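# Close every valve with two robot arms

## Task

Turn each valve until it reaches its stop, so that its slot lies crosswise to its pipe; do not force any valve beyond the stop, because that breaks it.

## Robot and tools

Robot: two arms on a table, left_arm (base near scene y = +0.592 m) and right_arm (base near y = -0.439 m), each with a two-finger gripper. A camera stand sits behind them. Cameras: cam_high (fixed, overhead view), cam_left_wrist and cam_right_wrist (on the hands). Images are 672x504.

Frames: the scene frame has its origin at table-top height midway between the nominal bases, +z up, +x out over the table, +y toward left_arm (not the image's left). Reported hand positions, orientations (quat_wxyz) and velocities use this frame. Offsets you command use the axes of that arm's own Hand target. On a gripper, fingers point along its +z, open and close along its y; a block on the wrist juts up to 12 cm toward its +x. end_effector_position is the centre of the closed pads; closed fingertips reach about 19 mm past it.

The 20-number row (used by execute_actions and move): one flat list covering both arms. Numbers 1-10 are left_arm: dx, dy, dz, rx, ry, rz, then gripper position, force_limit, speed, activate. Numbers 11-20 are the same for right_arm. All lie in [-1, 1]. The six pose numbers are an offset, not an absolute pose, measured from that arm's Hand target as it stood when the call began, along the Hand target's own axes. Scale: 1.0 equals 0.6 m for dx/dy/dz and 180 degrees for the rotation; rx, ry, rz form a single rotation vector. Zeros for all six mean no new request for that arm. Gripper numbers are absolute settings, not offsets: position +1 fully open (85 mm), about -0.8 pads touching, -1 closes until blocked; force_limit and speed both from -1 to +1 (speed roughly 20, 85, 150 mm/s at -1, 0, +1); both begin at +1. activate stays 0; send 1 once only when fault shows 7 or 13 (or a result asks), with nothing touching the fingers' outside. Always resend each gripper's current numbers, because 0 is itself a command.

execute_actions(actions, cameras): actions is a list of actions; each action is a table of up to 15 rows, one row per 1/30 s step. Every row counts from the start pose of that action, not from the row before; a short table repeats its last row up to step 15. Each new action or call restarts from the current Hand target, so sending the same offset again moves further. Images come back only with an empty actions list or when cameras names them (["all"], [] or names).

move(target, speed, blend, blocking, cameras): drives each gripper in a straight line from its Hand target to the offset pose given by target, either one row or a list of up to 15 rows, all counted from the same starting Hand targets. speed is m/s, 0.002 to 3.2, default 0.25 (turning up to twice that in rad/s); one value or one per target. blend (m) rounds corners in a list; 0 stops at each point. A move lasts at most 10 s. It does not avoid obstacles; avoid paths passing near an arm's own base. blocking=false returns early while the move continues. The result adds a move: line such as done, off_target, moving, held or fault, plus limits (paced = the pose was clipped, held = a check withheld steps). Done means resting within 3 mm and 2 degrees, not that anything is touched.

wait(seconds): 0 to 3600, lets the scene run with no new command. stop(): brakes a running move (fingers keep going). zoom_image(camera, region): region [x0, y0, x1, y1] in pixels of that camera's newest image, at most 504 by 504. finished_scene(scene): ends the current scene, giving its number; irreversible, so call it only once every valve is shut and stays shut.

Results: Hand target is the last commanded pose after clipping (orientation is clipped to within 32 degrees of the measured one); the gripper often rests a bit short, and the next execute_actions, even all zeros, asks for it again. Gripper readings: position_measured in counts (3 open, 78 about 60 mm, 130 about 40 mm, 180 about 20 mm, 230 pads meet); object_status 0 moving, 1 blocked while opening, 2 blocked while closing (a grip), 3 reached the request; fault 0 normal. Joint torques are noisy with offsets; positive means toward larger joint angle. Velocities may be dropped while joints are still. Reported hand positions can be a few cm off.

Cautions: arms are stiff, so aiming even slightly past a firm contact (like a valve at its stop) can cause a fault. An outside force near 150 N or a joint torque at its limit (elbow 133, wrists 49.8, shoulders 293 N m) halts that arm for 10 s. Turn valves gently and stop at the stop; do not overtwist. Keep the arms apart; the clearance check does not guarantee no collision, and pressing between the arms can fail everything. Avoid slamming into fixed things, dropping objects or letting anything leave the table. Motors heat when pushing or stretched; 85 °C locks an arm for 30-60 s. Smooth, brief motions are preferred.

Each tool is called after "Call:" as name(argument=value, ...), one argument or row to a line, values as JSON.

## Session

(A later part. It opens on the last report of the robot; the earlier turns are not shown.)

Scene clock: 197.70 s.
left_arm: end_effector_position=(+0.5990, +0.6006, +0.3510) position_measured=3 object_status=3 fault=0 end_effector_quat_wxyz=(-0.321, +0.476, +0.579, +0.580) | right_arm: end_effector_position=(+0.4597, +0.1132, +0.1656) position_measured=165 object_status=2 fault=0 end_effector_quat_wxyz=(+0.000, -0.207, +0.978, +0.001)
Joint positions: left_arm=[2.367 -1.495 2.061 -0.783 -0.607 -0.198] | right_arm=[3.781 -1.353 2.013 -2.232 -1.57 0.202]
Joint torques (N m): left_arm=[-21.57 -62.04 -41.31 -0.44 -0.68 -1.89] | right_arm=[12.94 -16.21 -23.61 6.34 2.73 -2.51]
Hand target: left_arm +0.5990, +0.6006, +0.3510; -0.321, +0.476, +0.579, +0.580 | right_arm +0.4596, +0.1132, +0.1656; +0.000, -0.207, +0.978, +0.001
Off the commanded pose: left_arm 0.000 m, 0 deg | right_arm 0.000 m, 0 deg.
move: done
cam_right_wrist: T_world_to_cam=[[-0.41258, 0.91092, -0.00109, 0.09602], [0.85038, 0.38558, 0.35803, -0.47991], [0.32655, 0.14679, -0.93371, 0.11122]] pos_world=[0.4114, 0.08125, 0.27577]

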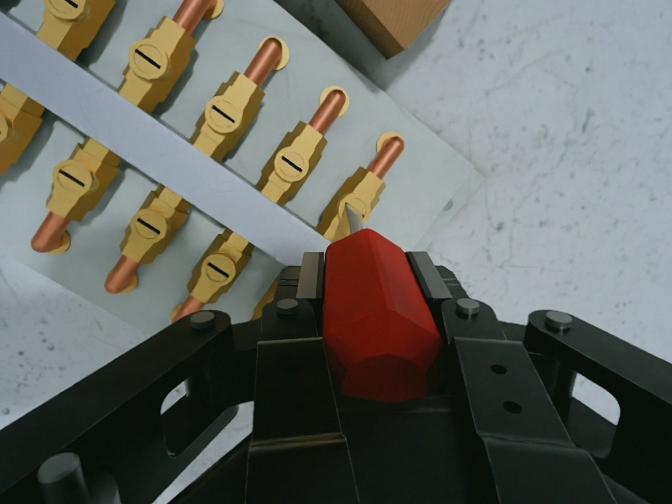

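Call:
move(
  target=[
    [0,0,0,0,0,0,1,1,1,0,0,0.0002,0,0,0,-0.0111,-0.98,1,-1,0],
  ],
  speed=0.1,
)

Call:
move(
  target=[
    [0,0,0,0,0,0,1,1,1,0,0,-0.0006,0,0,0,0.033,-0.98,1,-1,0],
    [0,0,0,0,0,0,1,1,1,0,0,-0.0006,-0.0155,0,0,0.067,-0.98,1,-1,0],
  ],
  speed=[0.1,0.1],
  cameras=["cam_right_wrist"],
)

Call:
zoom_image(
  camera="cam_right_wrist",
  region=[325, 175, 385, 235],
)

Call:
zoom_image(
  camera="cam_right_wrist",
  region=[258, 142, 318, 202],
)

Scene clock: 198.67 s.
left_arm: end_effector_position=(+0.5990, +0.6006, +0.3510) position_measured=3 object_status=3 fault=0 end_effector_quat_wxyz=(-0.321, +0.476, +0.579, +0.580) | right_arm: end_effector_position=(+0.4596, +0.1133, +0.1656) position_measured=165 object_status=2 fault=0 end_effector_quat_wxyz=(+0.000, -0.224, +0.975, +0.001)
Joint positions: left_arm=[2.367 -1.495 2.061 -0.783 -0.607 -0.198] | right_arm=[3.782 -1.353 2.013 -2.232 -1.57 0.167]
Joint torques (N m): left_arm=[-19.94 -62.12 -41.84 -0.47 -0.09 -1.79] | right_arm=[9.77 -14.7 -24.04 6.38 1.47 -2.66]
Hand target: left_arm +0.5990, +0.6006, +0.3510; -0.321, +0.476, +0.579, +0.580 | right_arm +0.4596, +0.1133, +0.1656; +0.000, -0.224, +0.974, +0.001
Off the commanded pose: left_arm 0.000 m, 0 deg | right_arm 0.000 m, 0 deg.
move: done

Scene clock: 200.53 s.
left_arm: end_effector_position=(+0.5990, +0.6006, +0.3510) position_measured=3 object_status=3 fault=0 end_effector_quat_wxyz=(-0.321, +0.476, +0.579, +0.580) | right_arm: end_effector_position=(+0.4598, +0.1129, +0.1748) position_measured=165 object_status=2 fault=0 end_effector_quat_wxyz=(+0.000, -0.121, +0.993, +0.001)
Joint positions: left_arm=[2.367 -1.495 2.061 -0.783 -0.607 -0.198] | right_arm=[3.781 -1.363 2.006 -2.215 -1.57 0.377]
Joint torques (N m): left_arm=[-21.5 -65.21 -41.88 -0.1 -0.36 -1.77] | right_arm=[-0.34 -76.26 -53.64 -0.37 -2.08 1.01]
Hand target: left_arm +0.5990, +0.6006, +0.3510; -0.321, +0.476, +0.579, +0.580 | right_arm +0.4598, +0.1129, +0.1749; +0.000, -0.121, +0.993, +0.001
Off the commanded pose: left_arm 0.000 m, 0 deg | right_arm 0.000 m, 0 deg.
move: done
cam_right_wrist: T_world_to_cam=[[-0.24771, 0.96883, -0.00091, 0.01396], [0.9046, 0.23162, 0.35785, -0.49085], [0.34691, 0.08782, -0.93378, 0.11717]] pos_world=[0.40683, 0.08988, 0.28507]

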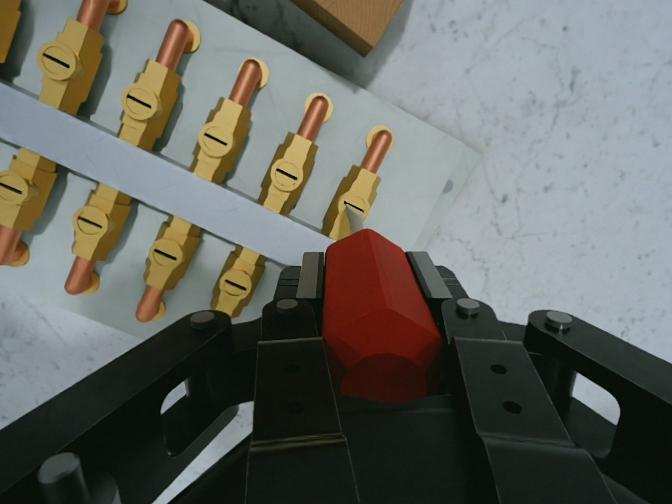

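Scaled by 8.400 from the camera's image (finer frame: 960x720).

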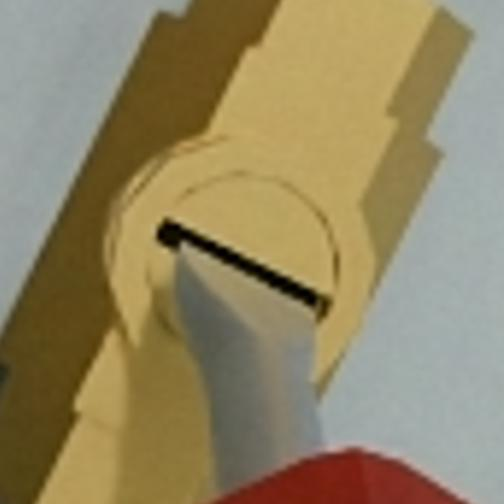

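Scaled by 8.400 from the camera's image (finer frame: 960x720).

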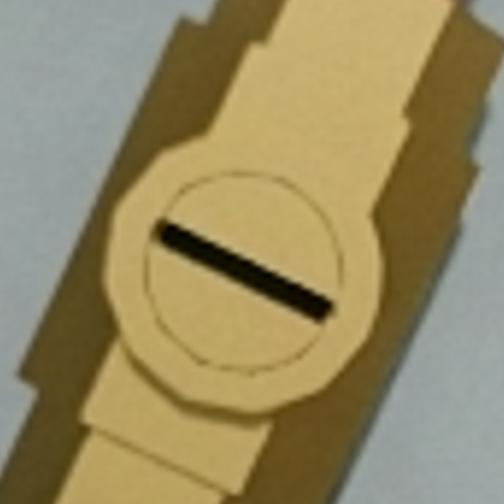

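Call:
zoom_image(
  camera="cam_right_wrist",
  region=[340, 192, 370, 222],
)

Call:
zoom_image(
  camera="cam_right_wrist",
  region=[272, 159, 302, 189],
)

Call:
zoom_image(
  camera="cam_right_wrist",
  region=[200, 125, 230, 155],
)

Call:
zoom_image(
  camera="cam_right_wrist",
  region=[220, 274, 250, 304],
)

Scaled by 16.800 from the camera's image (finer frame: 960x720).

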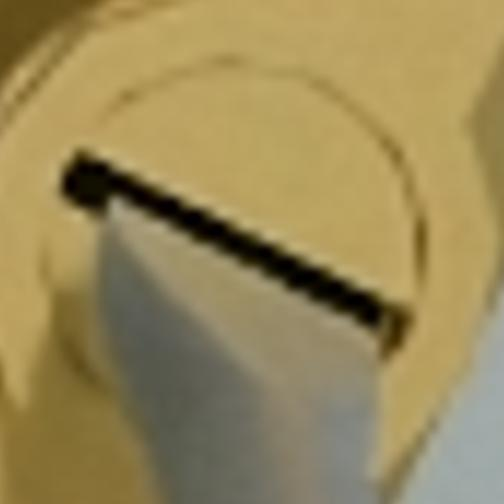

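Scaled by 16.800 from the camera's image (finer frame: 960x720).

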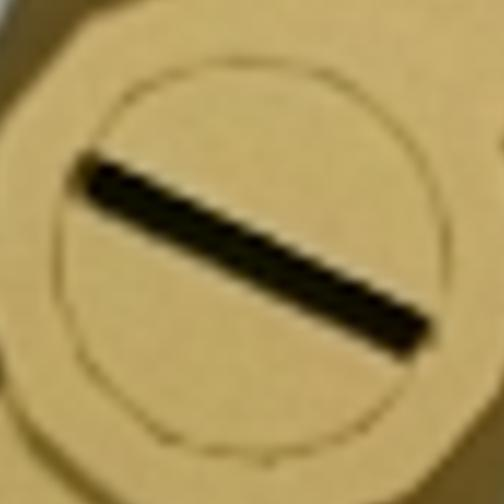

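Scaled by 16.800 from the camera's image (finer frame: 960x720).

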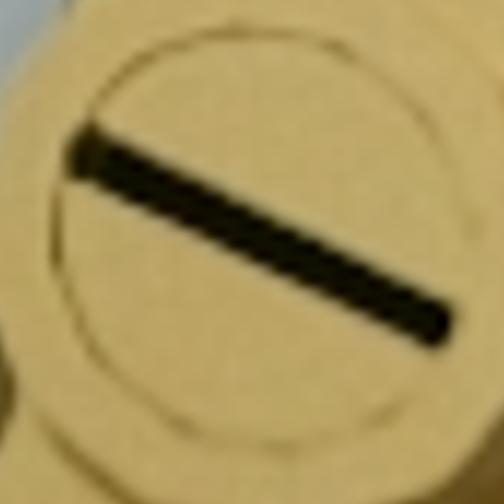

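Scaled by 16.800 from the camera's image (finer frame: 960x720).

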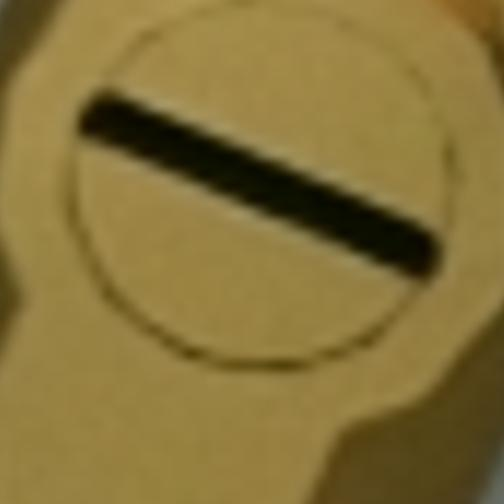

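Call:
zoom_image(
  camera="cam_right_wrist",
  region=[124, 85, 154, 115],
)

Call:
zoom_image(
  camera="cam_right_wrist",
  region=[150, 237, 180, 267],
)

Call:
zoom_image(
  camera="cam_right_wrist",
  region=[76, 207, 106, 237],
)

Call:
zoom_image(
  camera="cam_right_wrist",
  region=[44, 47, 74, 77],
)

Scaled by 16.800 from the camera's image (finer frame: 960x720).

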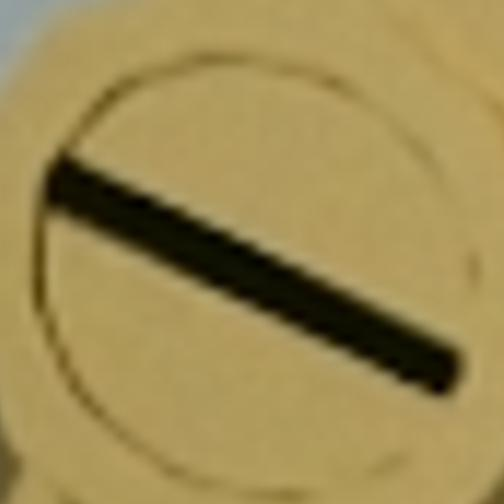

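Scaled by 16.800 from the camera's image (finer frame: 960x720).

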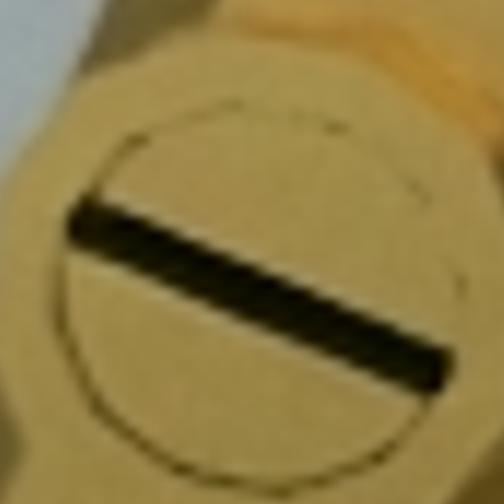

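Scaled by 16.800 from the camera's image (finer frame: 960x720).

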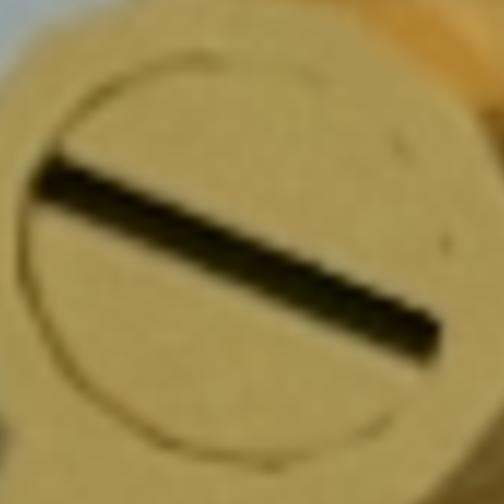

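Scaled by 16.800 from the camera's image (finer frame: 960x720).

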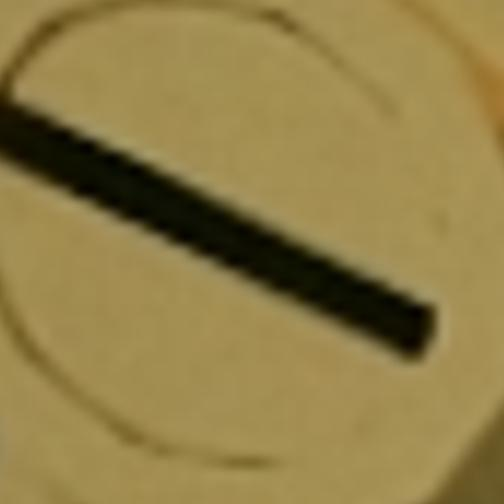

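Call:
finished_scene(
  scene=2,
)

The scene is finished: the task was done.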